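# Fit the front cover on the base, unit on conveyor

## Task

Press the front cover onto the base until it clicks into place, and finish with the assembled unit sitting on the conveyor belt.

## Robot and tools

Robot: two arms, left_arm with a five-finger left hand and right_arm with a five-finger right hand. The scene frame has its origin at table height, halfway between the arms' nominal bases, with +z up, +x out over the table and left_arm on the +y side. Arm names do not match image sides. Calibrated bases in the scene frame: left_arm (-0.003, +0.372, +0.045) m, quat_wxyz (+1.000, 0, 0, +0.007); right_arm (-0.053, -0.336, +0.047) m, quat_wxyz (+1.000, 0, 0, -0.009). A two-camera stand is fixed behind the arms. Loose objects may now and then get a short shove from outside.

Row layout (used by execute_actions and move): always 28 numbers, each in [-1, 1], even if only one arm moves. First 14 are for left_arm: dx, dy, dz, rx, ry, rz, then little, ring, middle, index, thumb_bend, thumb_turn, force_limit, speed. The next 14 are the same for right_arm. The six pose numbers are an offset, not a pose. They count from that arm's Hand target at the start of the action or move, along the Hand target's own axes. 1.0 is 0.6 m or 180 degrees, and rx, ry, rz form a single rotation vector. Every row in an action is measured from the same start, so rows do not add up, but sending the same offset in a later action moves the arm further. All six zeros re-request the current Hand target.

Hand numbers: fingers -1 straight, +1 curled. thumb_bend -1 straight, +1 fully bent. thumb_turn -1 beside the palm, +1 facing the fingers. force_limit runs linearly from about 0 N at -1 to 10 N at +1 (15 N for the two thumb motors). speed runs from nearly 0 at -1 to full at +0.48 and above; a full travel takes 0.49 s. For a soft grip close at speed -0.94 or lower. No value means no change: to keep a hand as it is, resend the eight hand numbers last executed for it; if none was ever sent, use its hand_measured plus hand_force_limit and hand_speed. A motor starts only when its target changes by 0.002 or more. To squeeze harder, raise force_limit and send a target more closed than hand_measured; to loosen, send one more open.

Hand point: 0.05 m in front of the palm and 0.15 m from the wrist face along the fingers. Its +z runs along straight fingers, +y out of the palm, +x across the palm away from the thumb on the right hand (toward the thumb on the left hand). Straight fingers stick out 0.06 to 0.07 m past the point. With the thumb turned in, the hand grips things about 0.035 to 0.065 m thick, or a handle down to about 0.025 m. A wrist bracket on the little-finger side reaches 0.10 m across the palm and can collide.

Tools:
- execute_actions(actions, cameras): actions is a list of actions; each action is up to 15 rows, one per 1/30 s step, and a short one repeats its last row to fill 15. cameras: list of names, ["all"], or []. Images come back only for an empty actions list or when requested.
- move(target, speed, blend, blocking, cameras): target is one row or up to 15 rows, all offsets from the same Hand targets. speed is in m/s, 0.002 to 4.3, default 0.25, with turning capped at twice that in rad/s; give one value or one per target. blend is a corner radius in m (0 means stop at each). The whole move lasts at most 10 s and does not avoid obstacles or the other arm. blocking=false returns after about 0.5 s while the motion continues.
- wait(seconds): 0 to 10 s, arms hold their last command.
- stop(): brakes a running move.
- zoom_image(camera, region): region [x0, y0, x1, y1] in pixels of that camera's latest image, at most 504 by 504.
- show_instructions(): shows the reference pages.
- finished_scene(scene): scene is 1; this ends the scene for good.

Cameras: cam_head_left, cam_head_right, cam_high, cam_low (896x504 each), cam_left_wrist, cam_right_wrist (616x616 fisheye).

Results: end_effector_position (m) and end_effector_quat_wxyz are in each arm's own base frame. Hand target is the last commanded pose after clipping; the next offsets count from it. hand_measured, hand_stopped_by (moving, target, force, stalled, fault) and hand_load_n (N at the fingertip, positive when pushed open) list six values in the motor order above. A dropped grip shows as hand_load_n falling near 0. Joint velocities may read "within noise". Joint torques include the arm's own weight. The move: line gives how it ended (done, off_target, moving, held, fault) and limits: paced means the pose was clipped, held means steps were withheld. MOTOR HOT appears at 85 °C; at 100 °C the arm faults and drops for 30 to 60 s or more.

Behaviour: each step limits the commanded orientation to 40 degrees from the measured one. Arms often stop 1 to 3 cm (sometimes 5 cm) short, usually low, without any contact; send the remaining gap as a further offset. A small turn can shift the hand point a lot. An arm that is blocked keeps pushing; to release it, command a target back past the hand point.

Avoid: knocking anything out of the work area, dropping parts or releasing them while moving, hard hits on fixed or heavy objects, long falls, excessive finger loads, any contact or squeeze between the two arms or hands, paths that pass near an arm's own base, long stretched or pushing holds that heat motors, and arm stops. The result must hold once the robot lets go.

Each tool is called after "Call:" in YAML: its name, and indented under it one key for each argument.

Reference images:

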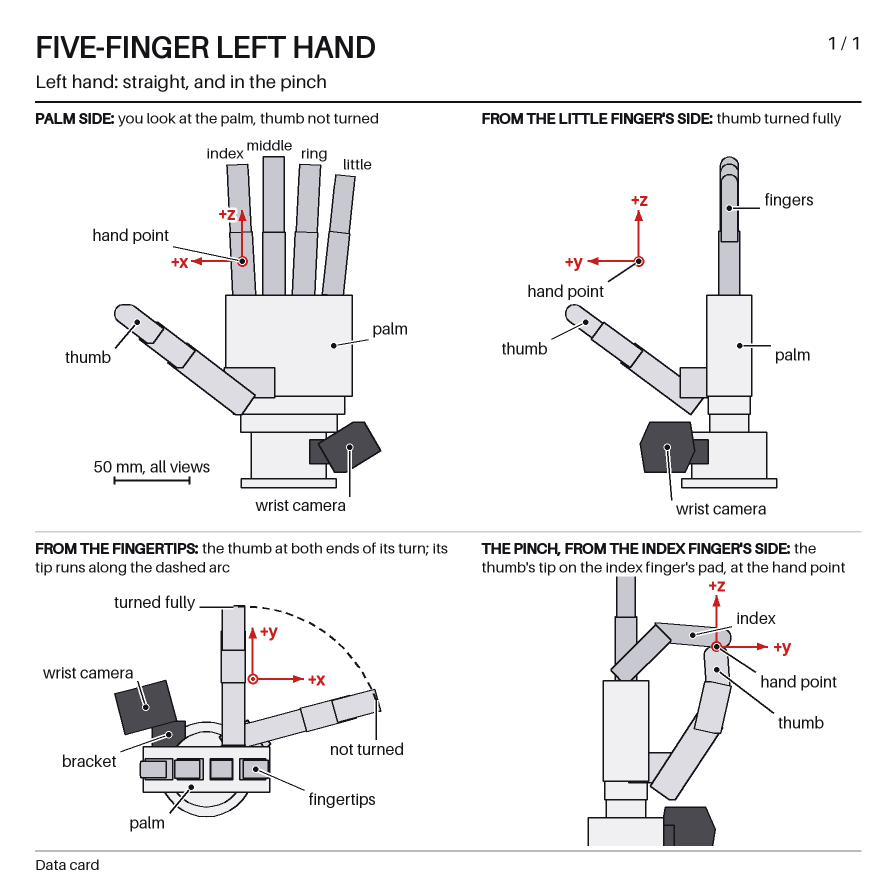

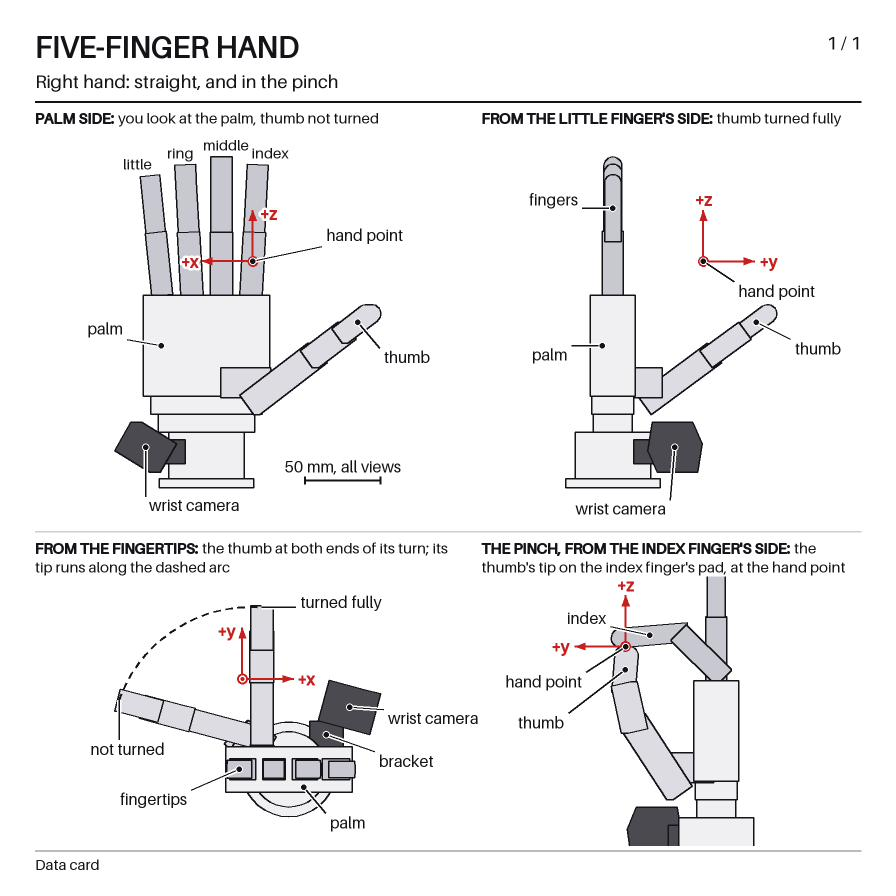

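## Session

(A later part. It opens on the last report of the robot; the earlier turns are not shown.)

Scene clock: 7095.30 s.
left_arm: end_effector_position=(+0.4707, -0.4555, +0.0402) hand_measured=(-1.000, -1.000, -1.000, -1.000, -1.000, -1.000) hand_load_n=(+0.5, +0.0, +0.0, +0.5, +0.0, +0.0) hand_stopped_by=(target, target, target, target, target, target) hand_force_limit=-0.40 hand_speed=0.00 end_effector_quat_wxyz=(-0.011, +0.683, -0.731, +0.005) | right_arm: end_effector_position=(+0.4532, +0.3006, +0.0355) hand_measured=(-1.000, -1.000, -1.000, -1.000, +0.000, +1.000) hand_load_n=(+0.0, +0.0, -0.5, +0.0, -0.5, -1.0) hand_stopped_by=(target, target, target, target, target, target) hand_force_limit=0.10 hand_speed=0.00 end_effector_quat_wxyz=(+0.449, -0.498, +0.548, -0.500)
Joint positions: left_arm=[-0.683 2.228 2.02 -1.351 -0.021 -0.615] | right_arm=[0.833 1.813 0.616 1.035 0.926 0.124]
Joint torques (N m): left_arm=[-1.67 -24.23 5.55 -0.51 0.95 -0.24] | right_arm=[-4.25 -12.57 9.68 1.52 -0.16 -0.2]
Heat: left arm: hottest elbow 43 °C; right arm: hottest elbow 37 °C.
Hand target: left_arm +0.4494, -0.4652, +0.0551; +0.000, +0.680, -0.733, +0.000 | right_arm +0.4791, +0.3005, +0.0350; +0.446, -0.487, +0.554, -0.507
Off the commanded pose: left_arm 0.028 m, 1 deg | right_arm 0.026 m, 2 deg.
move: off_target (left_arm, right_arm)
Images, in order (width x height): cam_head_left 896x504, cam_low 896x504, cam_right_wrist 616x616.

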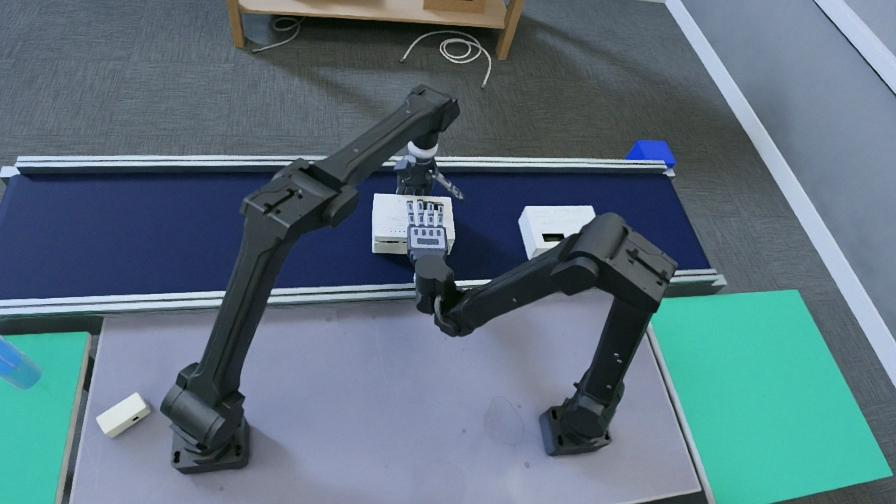

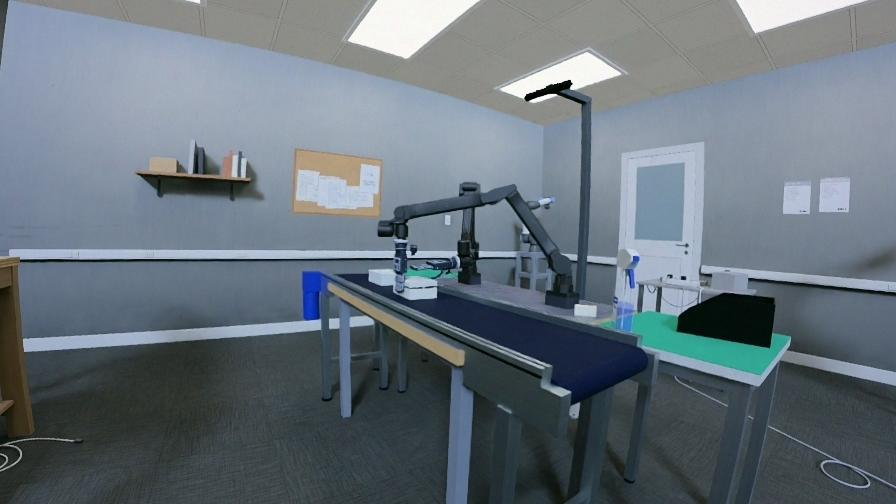

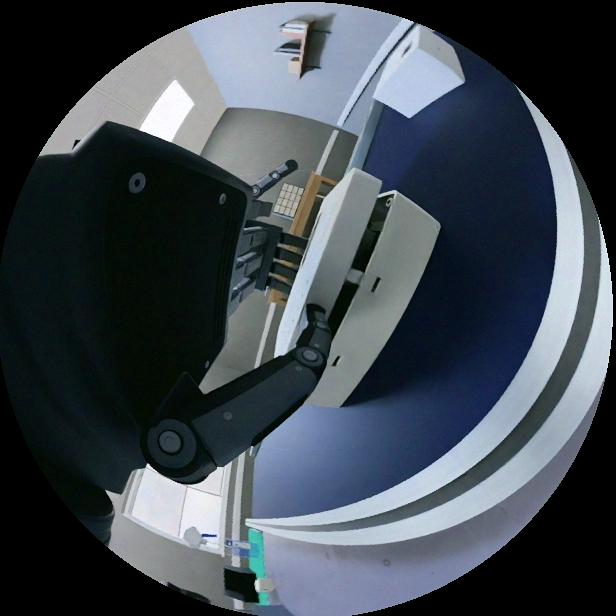

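Call:
move:
  target: [-0.0044,-0.0582,0,0,0,0,-1,-1,-1,-1,-1,-1,-0.4,0,0.0096,0.0065,-0.0741,0,0,0,-1,-1,-1,-1,0,1,0.1,0]
  speed: 0.04
  cameras: ["cam_head_left","cam_low","cam_right_wrist"]

Call:
zoom_image:
  camera: "cam_right_wrist"
  region: [280, 150, 440, 410]

Call:
zoom_image:
  camera: "cam_low"
  region: [380, 245, 450, 305]

Call:
zoom_image:
  camera: "cam_head_left"
  region: [360, 170, 470, 270]

Scene clock: 7137.60 s.
left_arm: end_effector_position=(+0.4710, -0.4582, +0.0395) hand_measured=(-1.000, -1.000, -1.000, -1.000, -1.000, -1.000) hand_load_n=(+0.0, +0.0, +0.0, +0.0, +0.0, +0.0) hand_stopped_by=(target, target, target, target, target, target) hand_force_limit=-0.40 hand_speed=0.00 end_effector_quat_wxyz=(+0.000, +0.682, -0.732, -0.018) | right_arm: end_effector_position=(+0.4367, +0.2946, +0.0293) hand_measured=(-1.000, -1.000, -1.000, -1.000, +0.000, +1.000) hand_load_n=(+0.0, +0.0, -0.5, +0.0, +0.0, +0.0) hand_stopped_by=(target, target, target, target, target, target) hand_force_limit=0.10 hand_speed=0.00 end_effector_quat_wxyz=(+0.433, -0.495, +0.552, -0.513)
Joint positions: left_arm=[-0.681 2.278 2.1 -1.428 -0.004 -0.61] | right_arm=[0.869 1.813 0.592 1.035 1 0.126]
Joint torques (N m): left_arm=[0.85 -21.6 10.25 -0.16 0.32 0.08] | right_arm=[-0.91 -15.79 4.42 2.3 0.23 -0.01]
Heat: left arm: hottest elbow 40 °C; right arm: hottest elbow 39 °C.
Hand target: left_arm +0.4844, -0.4651, +0.0553; +0.000, +0.680, -0.733, +0.000 | right_arm +0.4342, +0.3006, +0.0351; +0.446, -0.487, +0.554, -0.507
Off the commanded pose: left_arm 0.022 m, 2 deg | right_arm 0.009 m, 2 deg.
move: off_target (left_arm)
Images, in order (width x height): cam_head_left 896x504, cam_low 896x504, cam_right_wrist 616x616.

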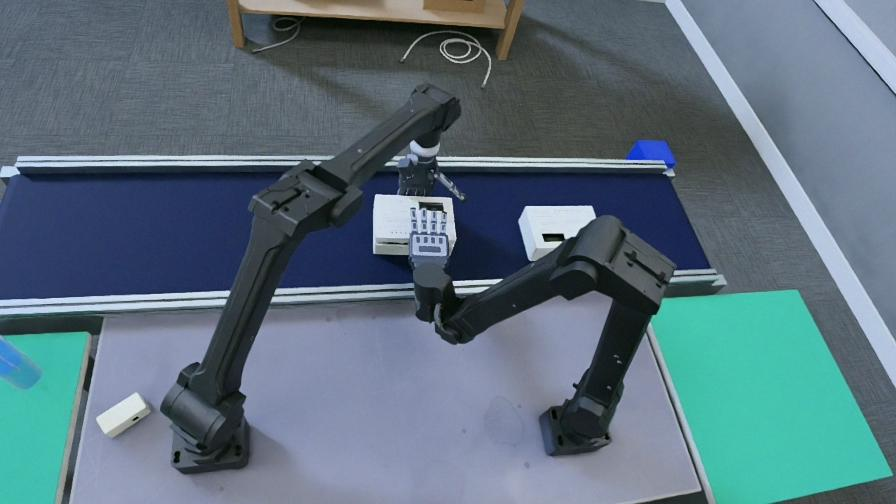

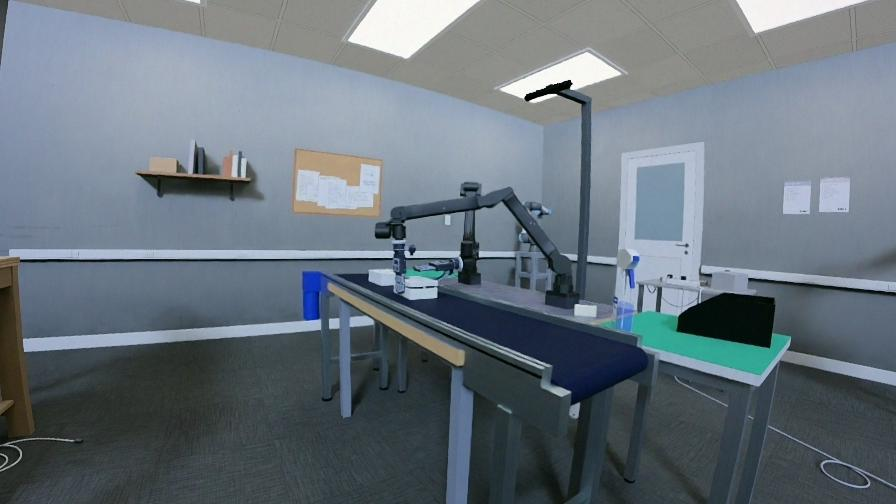

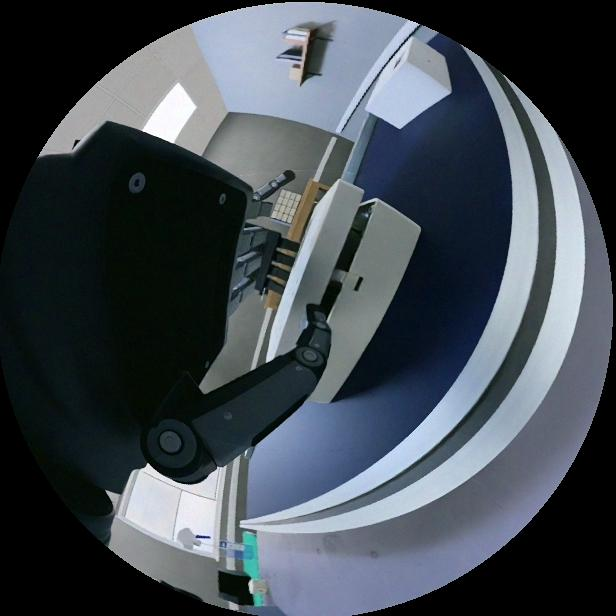

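Scaled by 1.938 from the camera's 616x616 image, which has a finer 880x880 frame.

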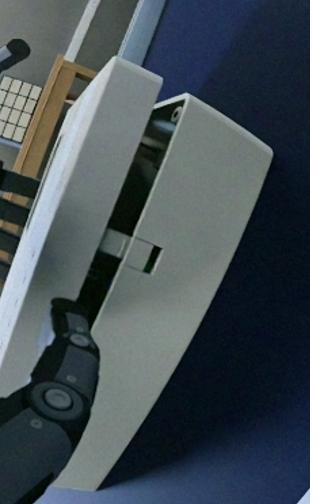

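Scaled by 7.200 from the camera's 896x504 image, which has a finer 1280x720 frame.

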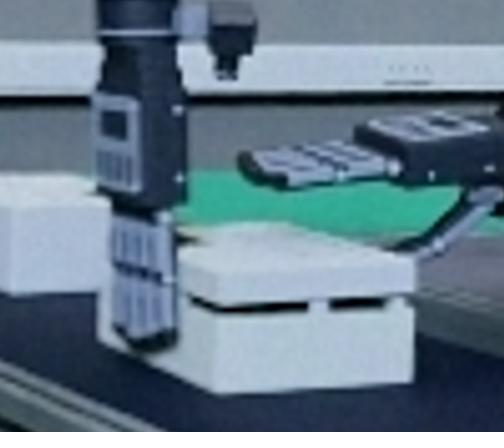

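Scaled by 4.582 from the camera's 896x504 image, which has a finer 1280x720 frame.

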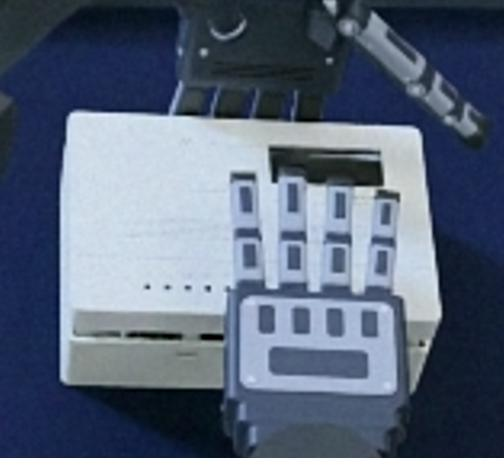

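Call:
zoom_image:
  camera: "cam_right_wrist"
  region: [325, 260, 375, 310]

Call:
move:
  target: [-0.0032,-0.0415,-0.01,0,0,0,-1,-1,-1,-1,-1,-1,-0.4,0,0.0064,0.0043,-0.0494,0,0,0,-1,-1,-1,-1,0,1,0.1,0]
  speed: 0.04
  cameras: ["cam_head_left","cam_low","cam_right_wrist"]

Call:
zoom_image:
  camera: "cam_right_wrist"
  region: [280, 150, 440, 410]

Call:
zoom_image:
  camera: "cam_low"
  region: [380, 245, 450, 305]

Call:
zoom_image:
  camera: "cam_head_left"
  region: [360, 170, 470, 270]

Scaled by 10.080 from the camera's 616x616 image, which has a finer 880x880 frame.

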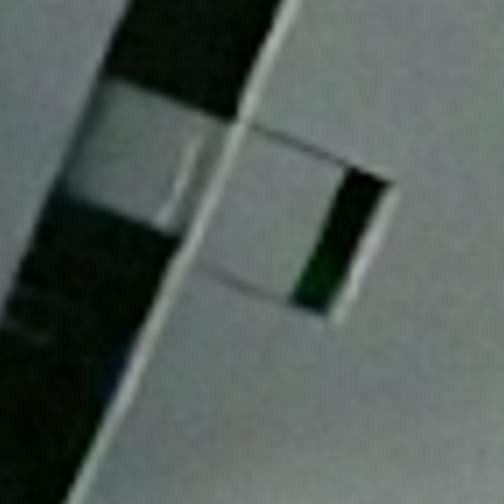

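Scene clock: 7148.87 s.
left_arm: end_effector_position=(+0.4935, -0.4593, +0.0431) hand_measured=(-1.000, -1.000, -1.000, -1.000, -1.000, -1.000) hand_load_n=(+0.0, +0.0, +0.0, +0.0, +0.0, +0.0) hand_stopped_by=(target, target, target, target, target, target) hand_force_limit=-0.40 hand_speed=0.00 end_effector_quat_wxyz=(+0.002, +0.680, -0.733, -0.022) | right_arm: end_effector_position=(+0.4064, +0.2943, +0.0250) hand_measured=(-1.000, -1.000, -1.000, -1.000, +0.000, +1.000) hand_load_n=(+0.0, +0.0, +0.0, +0.0, +0.0, +0.0) hand_stopped_by=(target, target, target, target, target, target) hand_force_limit=0.10 hand_speed=0.00 end_effector_quat_wxyz=(+0.429, -0.498, +0.551, -0.514)
Joint positions: left_arm=[-0.662 2.352 2.243 -1.506 -0.003 -0.588] | right_arm=[0.932 1.795 0.542 1.04 1.063 0.148]
Joint torques (N m): left_arm=[1.38 -22.53 10.61 -0.05 0.26 0.06] | right_arm=[-0.79 -16.03 3.96 2.19 0.25 0.02]
Heat: left arm: hottest elbow 41 °C; right arm: hottest elbow 38 °C.
Hand target: left_arm +0.5094, -0.4650, +0.0612; +0.000, +0.680, -0.733, +0.000 | right_arm +0.4041, +0.3006, +0.0351; +0.446, -0.487, +0.554, -0.507
Off the commanded pose: left_arm 0.025 m, 3 deg | right_arm 0.012 m, 2 deg.
move: off_target (left_arm, right_arm)
Images, in order (width x height): cam_head_left 896x504, cam_low 896x504, cam_right_wrist 616x616.

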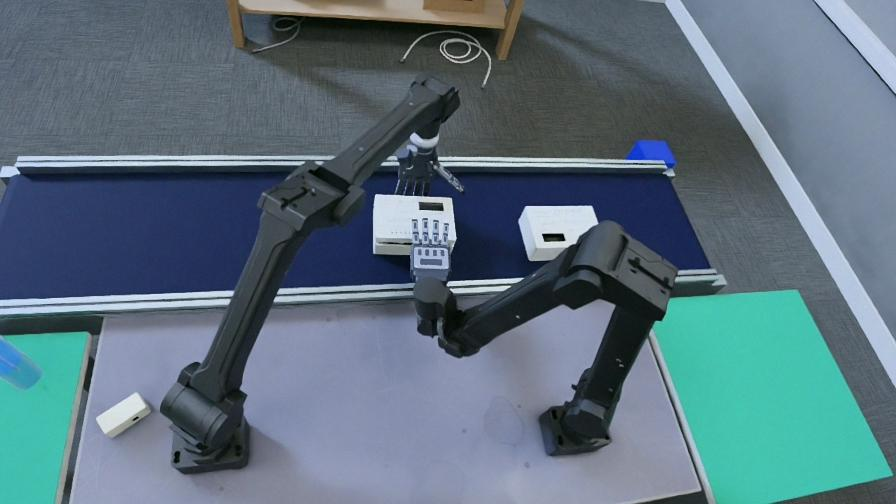

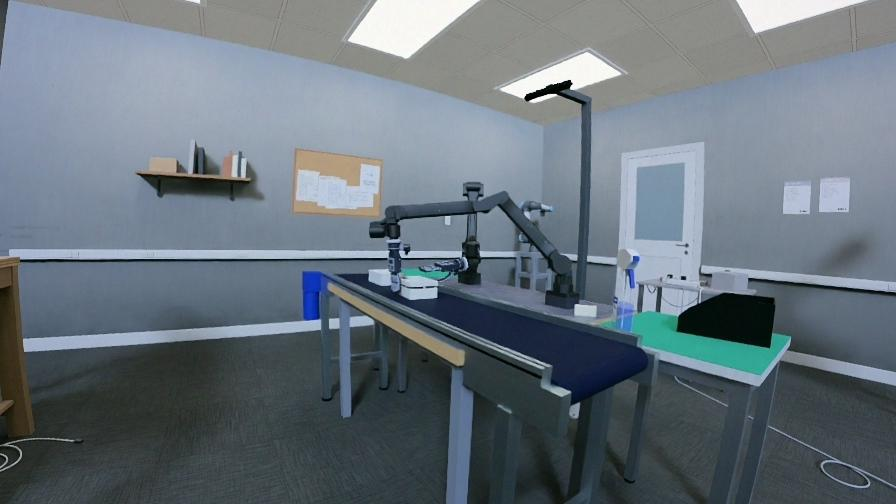

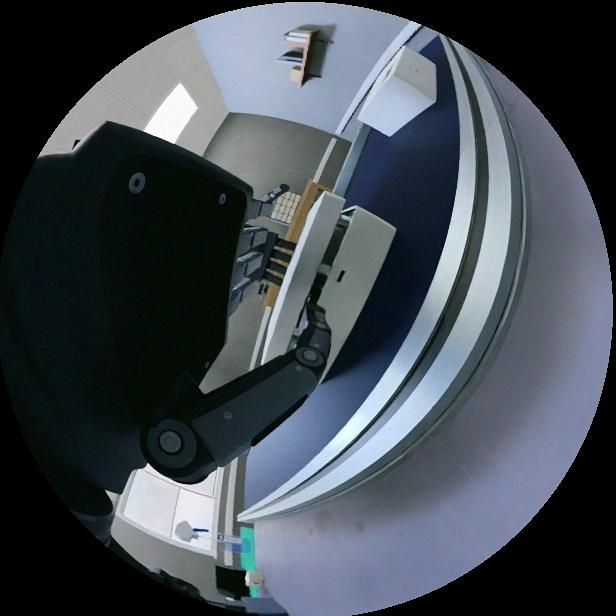

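Scaled by 1.938 from the camera's 616x616 image, which has a finer 880x880 frame.

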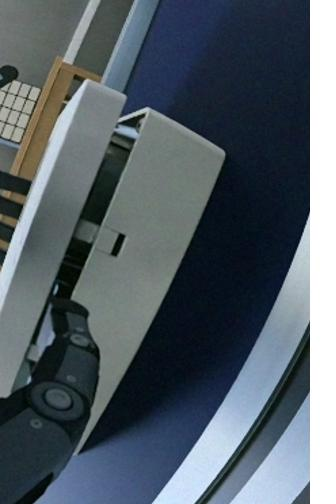

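Scaled by 7.200 from the camera's 896x504 image, which has a finer 1280x720 frame.

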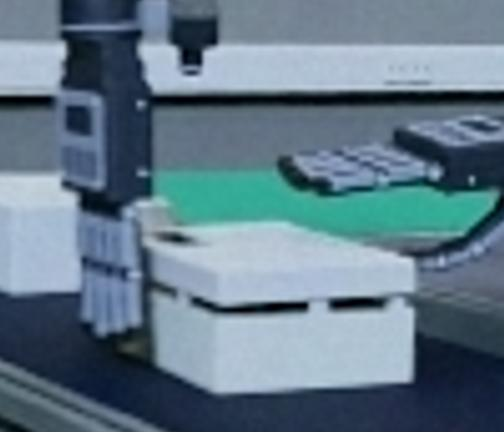

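Scaled by 4.582 from the camera's 896x504 image, which has a finer 1280x720 frame.

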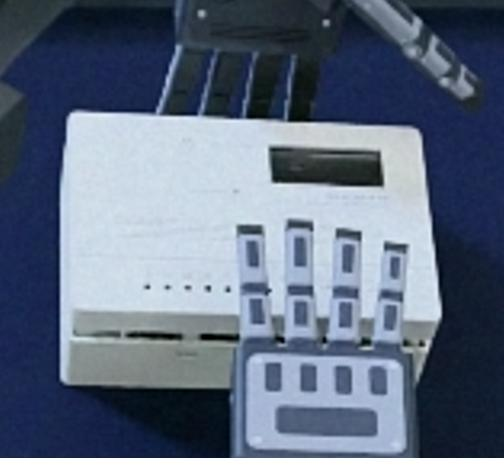

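Call:
move:
  target:
    - [0,0,-0.3333,0,0,0,-1,-1,-1,-1,-1,-1,-0.4,0,0,0,0,0,0,0,-1,-1,-1,-1,0,1,0.1,0]
    - [-0.5570,0.2592,-0.3167,0,0,0,-1,-1,-1,-1,-1,-1,-0.4,0,0,0,0,0,0,0,-1,-1,-1,-1,0,1,0.1,0]
  speed: 0.2
  blend: 0.03
  cameras: ["cam_head_left","cam_low","cam_head_right","cam_high"]

Call:
zoom_image:
  camera: "cam_low"
  region: [380, 255, 450, 305]

Call:
zoom_image:
  camera: "cam_high"
  region: [365, 205, 455, 290]

Scene clock: 7165.87 s.
left_arm: end_effector_position=(+0.3789, -0.1194, +0.2483) hand_measured=(-1.000, -1.000, -1.000, -1.000, -1.000, -1.000) hand_load_n=(+0.0, +0.0, +0.0, +0.0, +0.0, +0.0) hand_stopped_by=(target, target, target, target, target, target) hand_force_limit=-0.40 hand_speed=0.00 end_effector_quat_wxyz=(+0.005, +0.684, -0.729, -0.008) | right_arm: end_effector_position=(+0.4064, +0.2943, +0.0250) hand_measured=(-1.000, -1.000, -1.000, -1.000, +0.000, +1.000) hand_load_n=(+0.0, +0.0, +0.0, +0.0, +0.0, +0.5) hand_stopped_by=(target, target, target, target, target, target) hand_force_limit=0.10 hand_speed=0.00 end_effector_quat_wxyz=(+0.429, -0.498, +0.551, -0.514)
Joint positions: left_arm=[-0.206 1.528 1.538 -1.599 -0.001 -0.142] | right_arm=[0.932 1.795 0.542 1.04 1.063 0.148]
Joint torques (N m): left_arm=[0.21 -12.98 6.5 0.8 0.2 0.09] | right_arm=[-0.67 -15.79 3.96 2.21 0.26 0]
Heat: left arm: hottest elbow 45 °C; right arm: hottest elbow 36 °C.
Hand target: left_arm +0.3792, -0.1201, +0.2511; +0.000, +0.680, -0.733, +0.000 | right_arm +0.4041, +0.3006, +0.0351; +0.446, -0.487, +0.554, -0.507
Off the commanded pose: left_arm 0.003 m, 1 deg | right_arm 0.012 m, 2 deg.
move: off_target (right_arm)
Images, in order (width x height): cam_head_left 896x504, cam_head_right 896x504, cam_high 896x504, cam_low 896x504.

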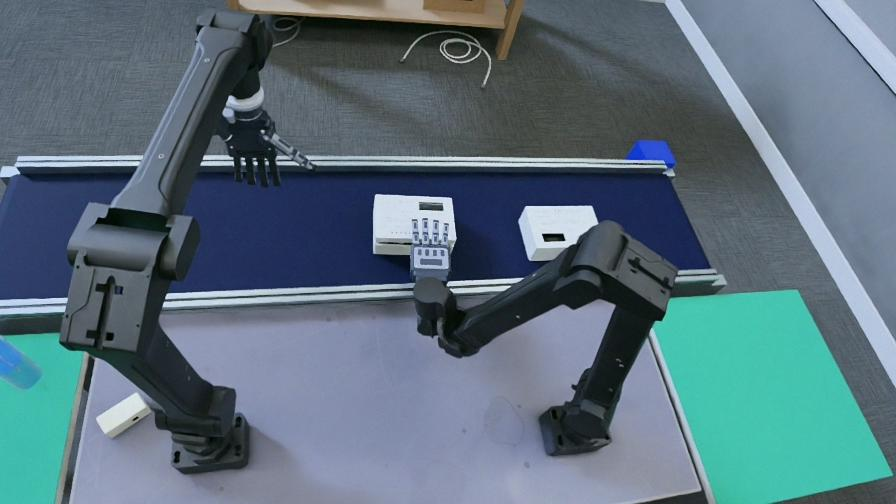

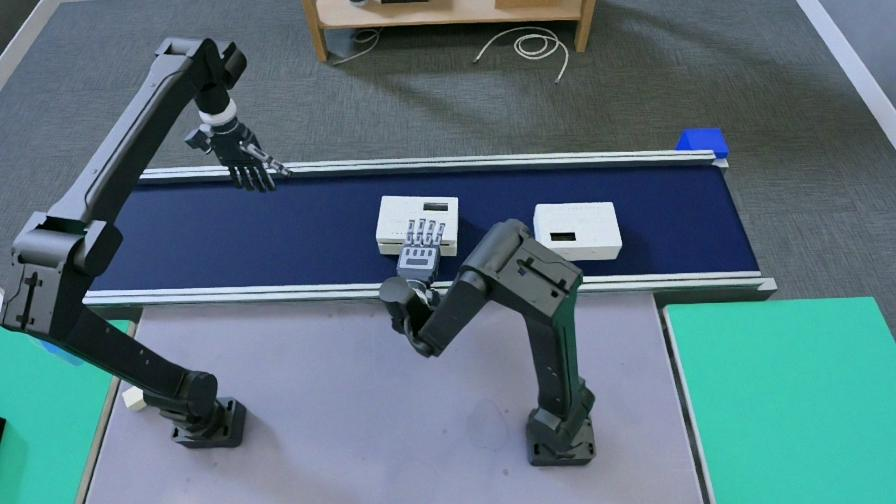

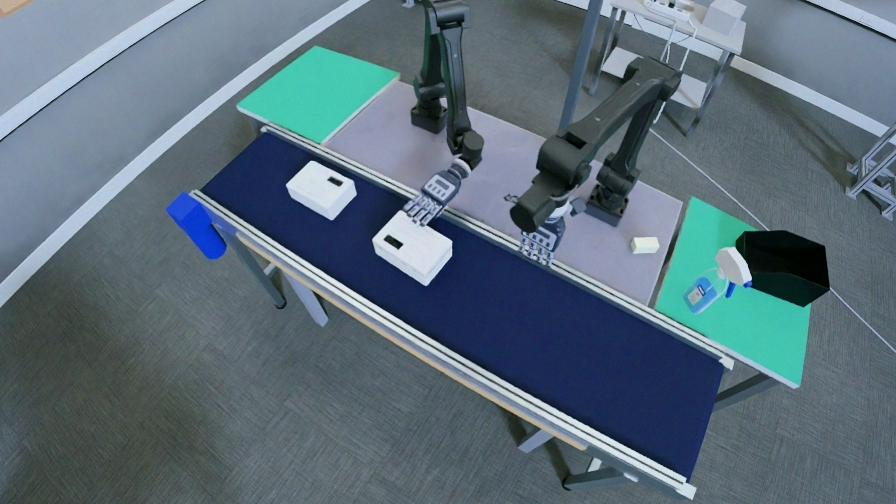

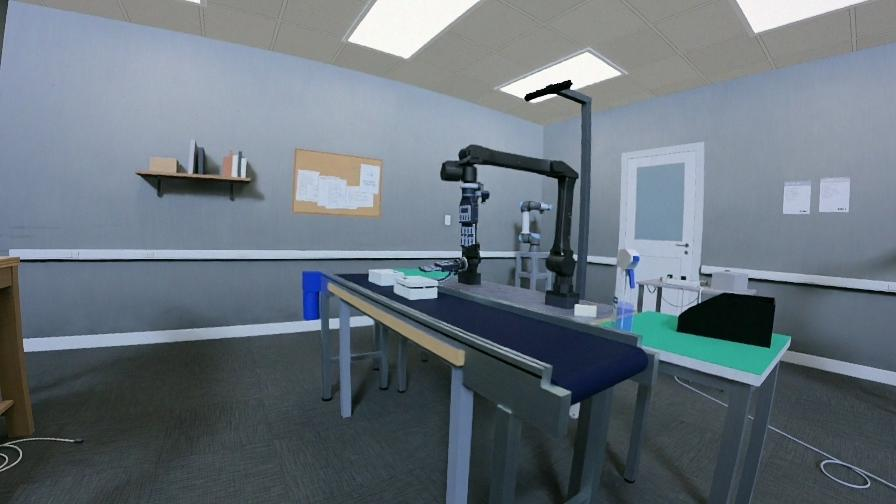

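Scaled by 7.200 from the camera's 896x504 image, which has a finer 1280x720 frame.

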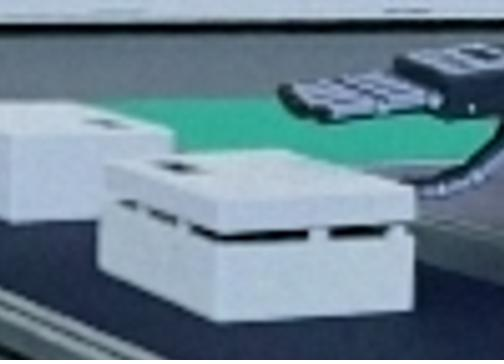

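Scaled by 5.600 from the camera's 896x504 image, which has a finer 1280x720 frame.

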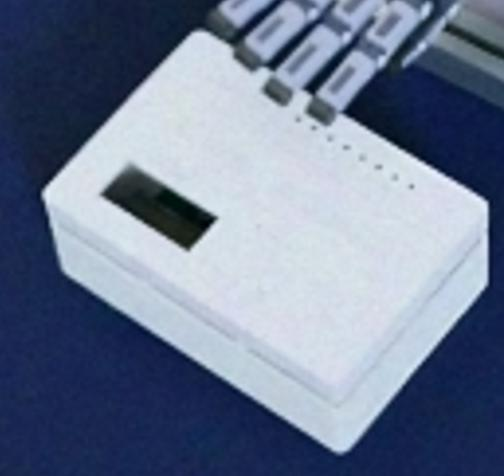

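Call:
zoom_image:
  camera: "cam_low"
  region: [392, 275, 422, 303]

Call:
zoom_image:
  camera: "cam_low"
  region: [415, 275, 445, 303]

Call:
zoom_image:
  camera: "cam_high"
  region: [372, 240, 402, 270]

Call:
zoom_image:
  camera: "cam_high"
  region: [400, 255, 430, 285]

Call:
zoom_image:
  camera: "cam_head_left"
  region: [368, 228, 413, 260]

Call:
zoom_image:
  camera: "cam_head_right"
  region: [435, 228, 465, 260]

Scaled by 16.800 from the camera's 896x504 image, which has a finer 1280x720 frame.

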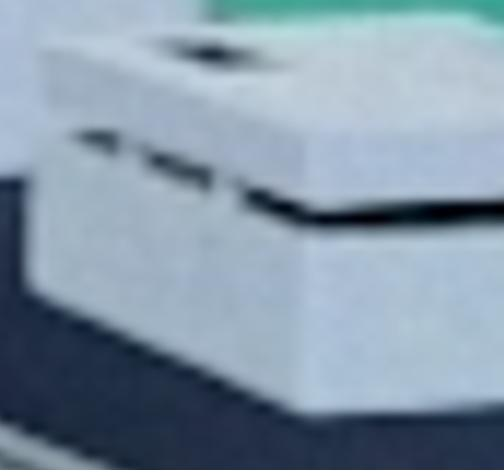

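Scaled by 16.800 from the camera's 896x504 image, which has a finer 1280x720 frame.

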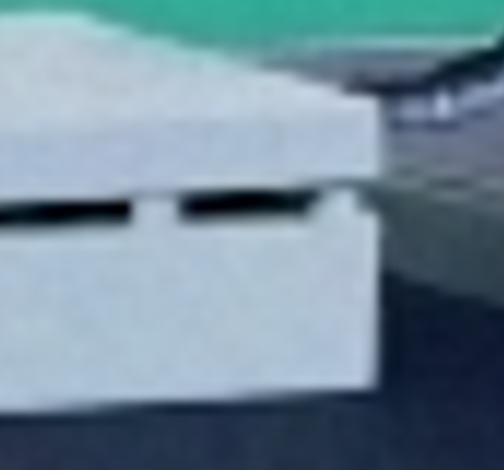

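Scaled by 16.800 from the camera's 896x504 image, which has a finer 1280x720 frame.

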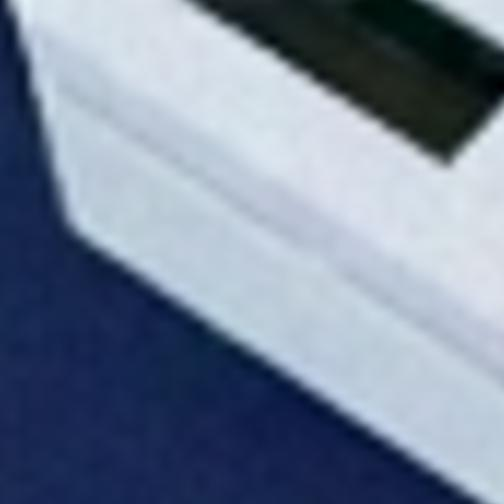

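Scaled by 16.800 from the camera's 896x504 image, which has a finer 1280x720 frame.

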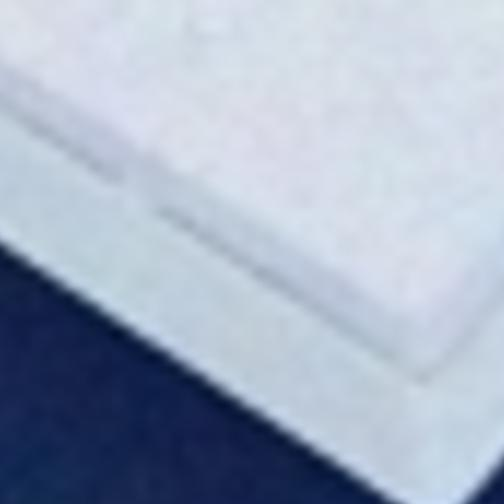

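Scaled by 11.200 from the camera's 896x504 image, which has a finer 1280x720 frame.

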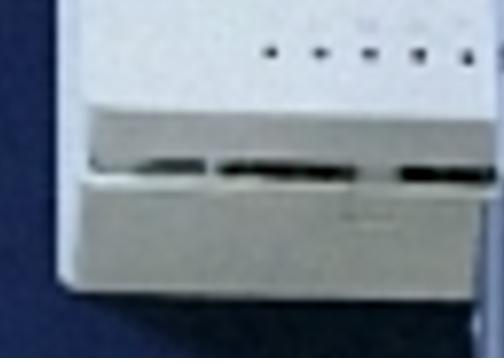

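Scaled by 15.750 from the camera's 896x504 image, which has a finer 1280x720 frame.

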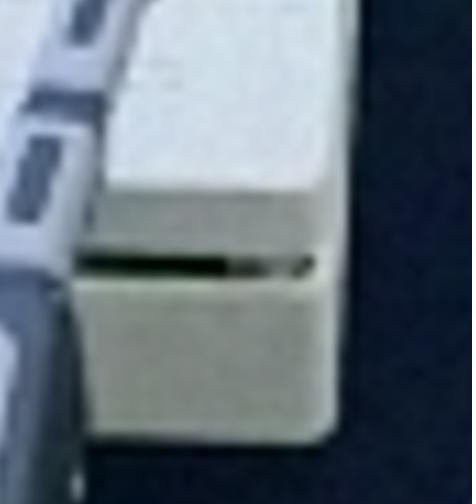

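Call:
move:
  target: [0,0,0,0,0,0,-1,-1,-1,-1,-1,-1,-0.4,0,0.0043,-0.2129,-0.0520,0,0,0,-1,-1,-1,-1,0,1,0.1,0]
  speed: 0.15

Call:
move:
  target: [0,0,0,0,0,0,-1,-1,-1,-1,-1,-1,-0.4,0,0,0,0,-0.5992,-0.0174,-0.0302,1,1,1,1,-1,-1,0.1,0]
  speed: 0.4
  cameras: ["cam_head_left","cam_low"]

Call:
zoom_image:
  camera: "cam_head_left"
  region: [368, 228, 413, 260]

Call:
zoom_image:
  camera: "cam_head_left"
  region: [413, 228, 458, 260]

Scene clock: 7190.80 s.
left_arm: end_effector_position=(+0.3789, -0.1193, +0.2483) hand_measured=(-1.000, -1.000, -1.000, -1.000, -1.000, -1.000) hand_load_n=(+0.0, +0.0, +0.0, +0.0, +0.0, +0.0) hand_stopped_by=(target, target, target, target, target, target) hand_force_limit=-0.40 hand_speed=0.00 end_effector_quat_wxyz=(+0.005, +0.684, -0.730, -0.008) | right_arm: end_effector_position=(+0.3806, +0.2853, +0.1498) hand_measured=(-1.000, -1.000, -1.000, -1.000, +0.000, +1.000) hand_load_n=(+0.0, +0.0, +0.0, +0.0, +0.0, +0.0) hand_stopped_by=(target, target, target, target, target, target) hand_force_limit=0.10 hand_speed=0.00 end_effector_quat_wxyz=(+0.431, -0.496, +0.551, -0.515)
Joint positions: left_arm=[-0.206 1.528 1.538 -1.599 -0.001 -0.142] | right_arm=[0.978 1.329 0.552 0.553 1.109 0.165]
Joint torques (N m): left_arm=[0.21 -13.04 6.52 0.8 0.21 0.09] | right_arm=[-0.56 -10.87 11.49 1.02 0.25 0.03]
Heat: left arm: hottest elbow 43 °C; right arm: hottest shoulder 36 °C.
Hand target: left_arm +0.3791, -0.1201, +0.2511; +0.000, +0.680, -0.733, +0.000 | right_arm +0.3841, +0.3006, +0.1649; +0.446, -0.487, +0.554, -0.507
Off the commanded pose: left_arm 0.003 m, 1 deg | right_arm 0.022 m, 2 deg.
move: off_target (right_arm)

Scene clock: 7193.87 s.
left_arm: end_effector_position=(+0.3789, -0.1193, +0.2483) hand_measured=(-1.000, -1.000, -1.000, -1.000, -1.000, -1.000) hand_load_n=(+0.0, +0.0, +0.0, +0.0, +0.0, +0.0) hand_stopped_by=(target, target, target, target, target, target) hand_force_limit=-0.40 hand_speed=0.00 end_effector_quat_wxyz=(+0.005, +0.684, -0.730, -0.008) | right_arm: end_effector_position=(+0.3729, +0.2991, +0.1583) hand_measured=(+1.000, +1.000, +1.000, +1.000, -1.000, -1.000) hand_load_n=(+0.0, +0.0, +0.0, +0.0, +0.0, +0.0) hand_stopped_by=(target, target, target, target, target, target) hand_force_limit=0.10 hand_speed=0.00 end_effector_quat_wxyz=(+0.128, +0.677, -0.711, -0.139)
Joint positions: left_arm=[-0.206 1.528 1.538 -1.599 -0.001 -0.142] | right_arm=[0.483 1.915 1.709 -1.694 -0.194 0.499]
Joint torques (N m): left_arm=[0.26 -12.98 6.48 0.84 0.21 0.09] | right_arm=[-2.14 -20.78 12.57 -0.94 -0.41 -0.22]
Heat: left arm: hottest elbow 43 °C; right arm: hottest shoulder 36 °C.
Hand target: left_arm +0.3791, -0.1201, +0.2511; +0.000, +0.680, -0.733, +0.000 | right_arm +0.3840, +0.3006, +0.1650; +0.139, +0.681, -0.705, -0.143
Off the commanded pose: left_arm 0.003 m, 1 deg | right_arm 0.013 m, 2 deg.
joint sent to its limit (right arm) — joint 4 (wrist pitch), lower limit. The joint targets still meet the commanded pose.
move: off_target (right_arm)
Images, in order (width x height): cam_head_left 896x504, cam_low 896x504.

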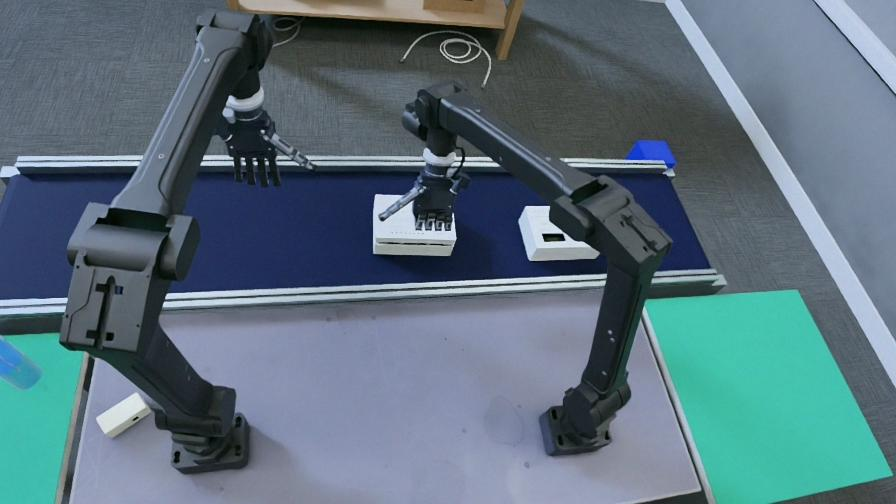

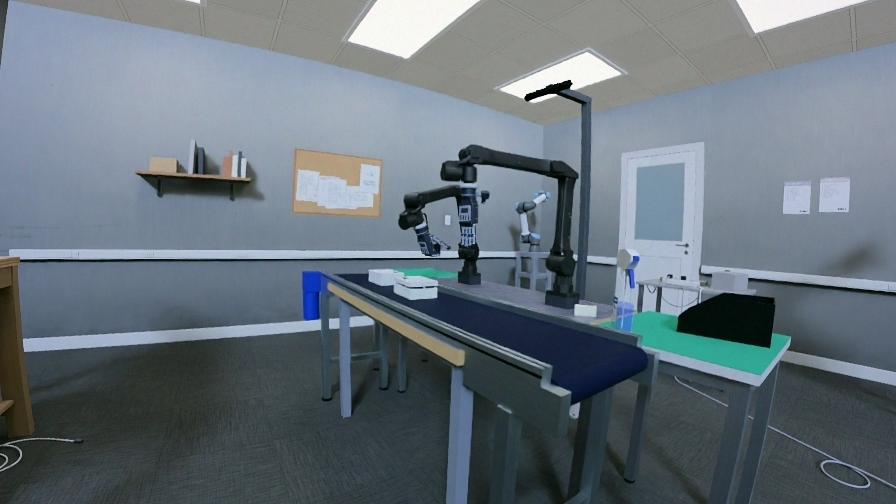

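Scaled by 11.200 from the camera's 896x504 image, which has a finer 1280x720 frame.

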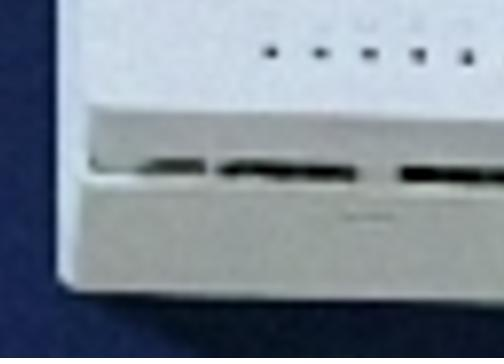

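Scaled by 11.200 from the camera's 896x504 image, which has a finer 1280x720 frame.

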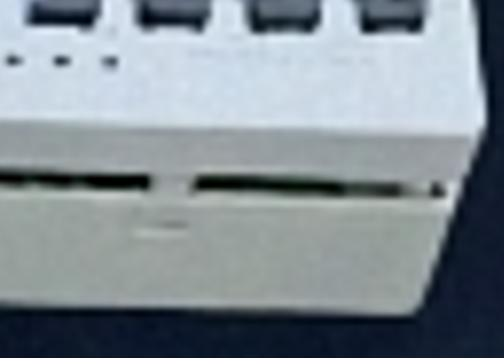

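Call:
execute_actions:
  actions: []
  cameras: ["cam_head_right"]

Call:
zoom_image:
  camera: "cam_head_right"
  region: [370, 232, 415, 262]

Call:
zoom_image:
  camera: "cam_head_right"
  region: [415, 232, 460, 262]

Scene clock: 7203.83 s.
left_arm: end_effector_position=(+0.3789, -0.1193, +0.2483) hand_measured=(-1.000, -1.000, -1.000, -1.000, -1.000, -1.000) hand_load_n=(+0.0, +0.0, +0.0, +0.0, +0.0, +0.0) hand_stopped_by=(target, target, target, target, target, target) hand_force_limit=-0.40 hand_speed=0.00 end_effector_quat_wxyz=(+0.005, +0.684, -0.730, -0.008) | right_arm: end_effector_position=(+0.3729, +0.2991, +0.1583) hand_measured=(+1.000, +1.000, +1.000, +1.000, -1.000, -1.000) hand_load_n=(+0.0, +0.0, +0.0, +0.0, +0.0, +0.0) hand_stopped_by=(target, target, target, target, target, target) hand_force_limit=0.10 hand_speed=0.00 end_effector_quat_wxyz=(+0.128, +0.678, -0.711, -0.139)
Joint positions: left_arm=[-0.206 1.528 1.538 -1.599 -0.001 -0.142] | right_arm=[0.483 1.915 1.709 -1.694 -0.194 0.498]
Joint velocities: within noise
Joint torques (N m): left_arm=[0.15 -13.27 6.49 0.73 0.19 0.07] | right_arm=[-2.08 -21.07 12.56 -0.92 -0.42 -0.22]
Motor temperatures (°C): left_arm=[27 36 43 27 28 30] | right_arm=[26 35 38 27 26 26]
Heat: left arm: hottest elbow 43 °C; right arm: hottest elbow 38 °C.
Hand target: left_arm +0.3791, -0.1201, +0.2511; +0.000, +0.680, -0.733, +0.000 | right_arm +0.3840, +0.3006, +0.1650; +0.139, +0.681, -0.705, -0.143
Off the commanded pose: left_arm 0.003 m, 1 deg | right_arm 0.013 m, 2 deg.
Images, in order (width x height): cam_head_right 896x504.

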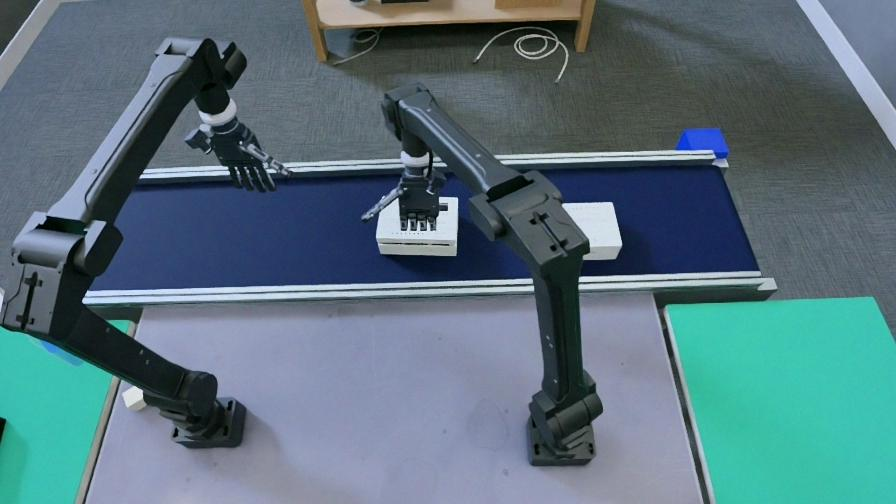

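Scaled by 11.200 from the camera's 896x504 image, which has a finer 1280x720 frame.

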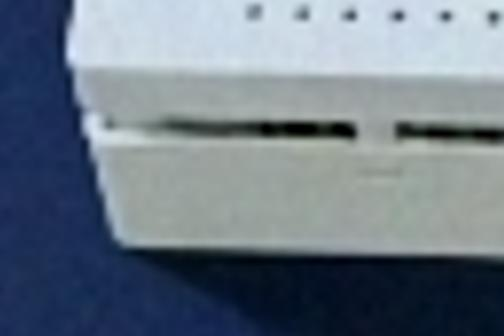

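Scaled by 11.200 from the camera's 896x504 image, which has a finer 1280x720 frame.

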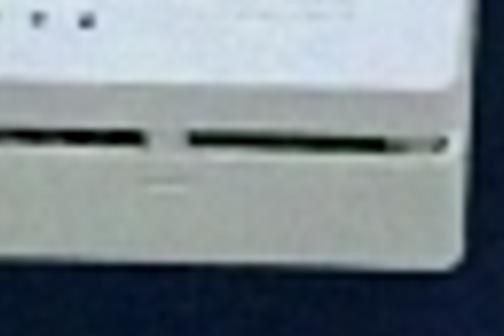

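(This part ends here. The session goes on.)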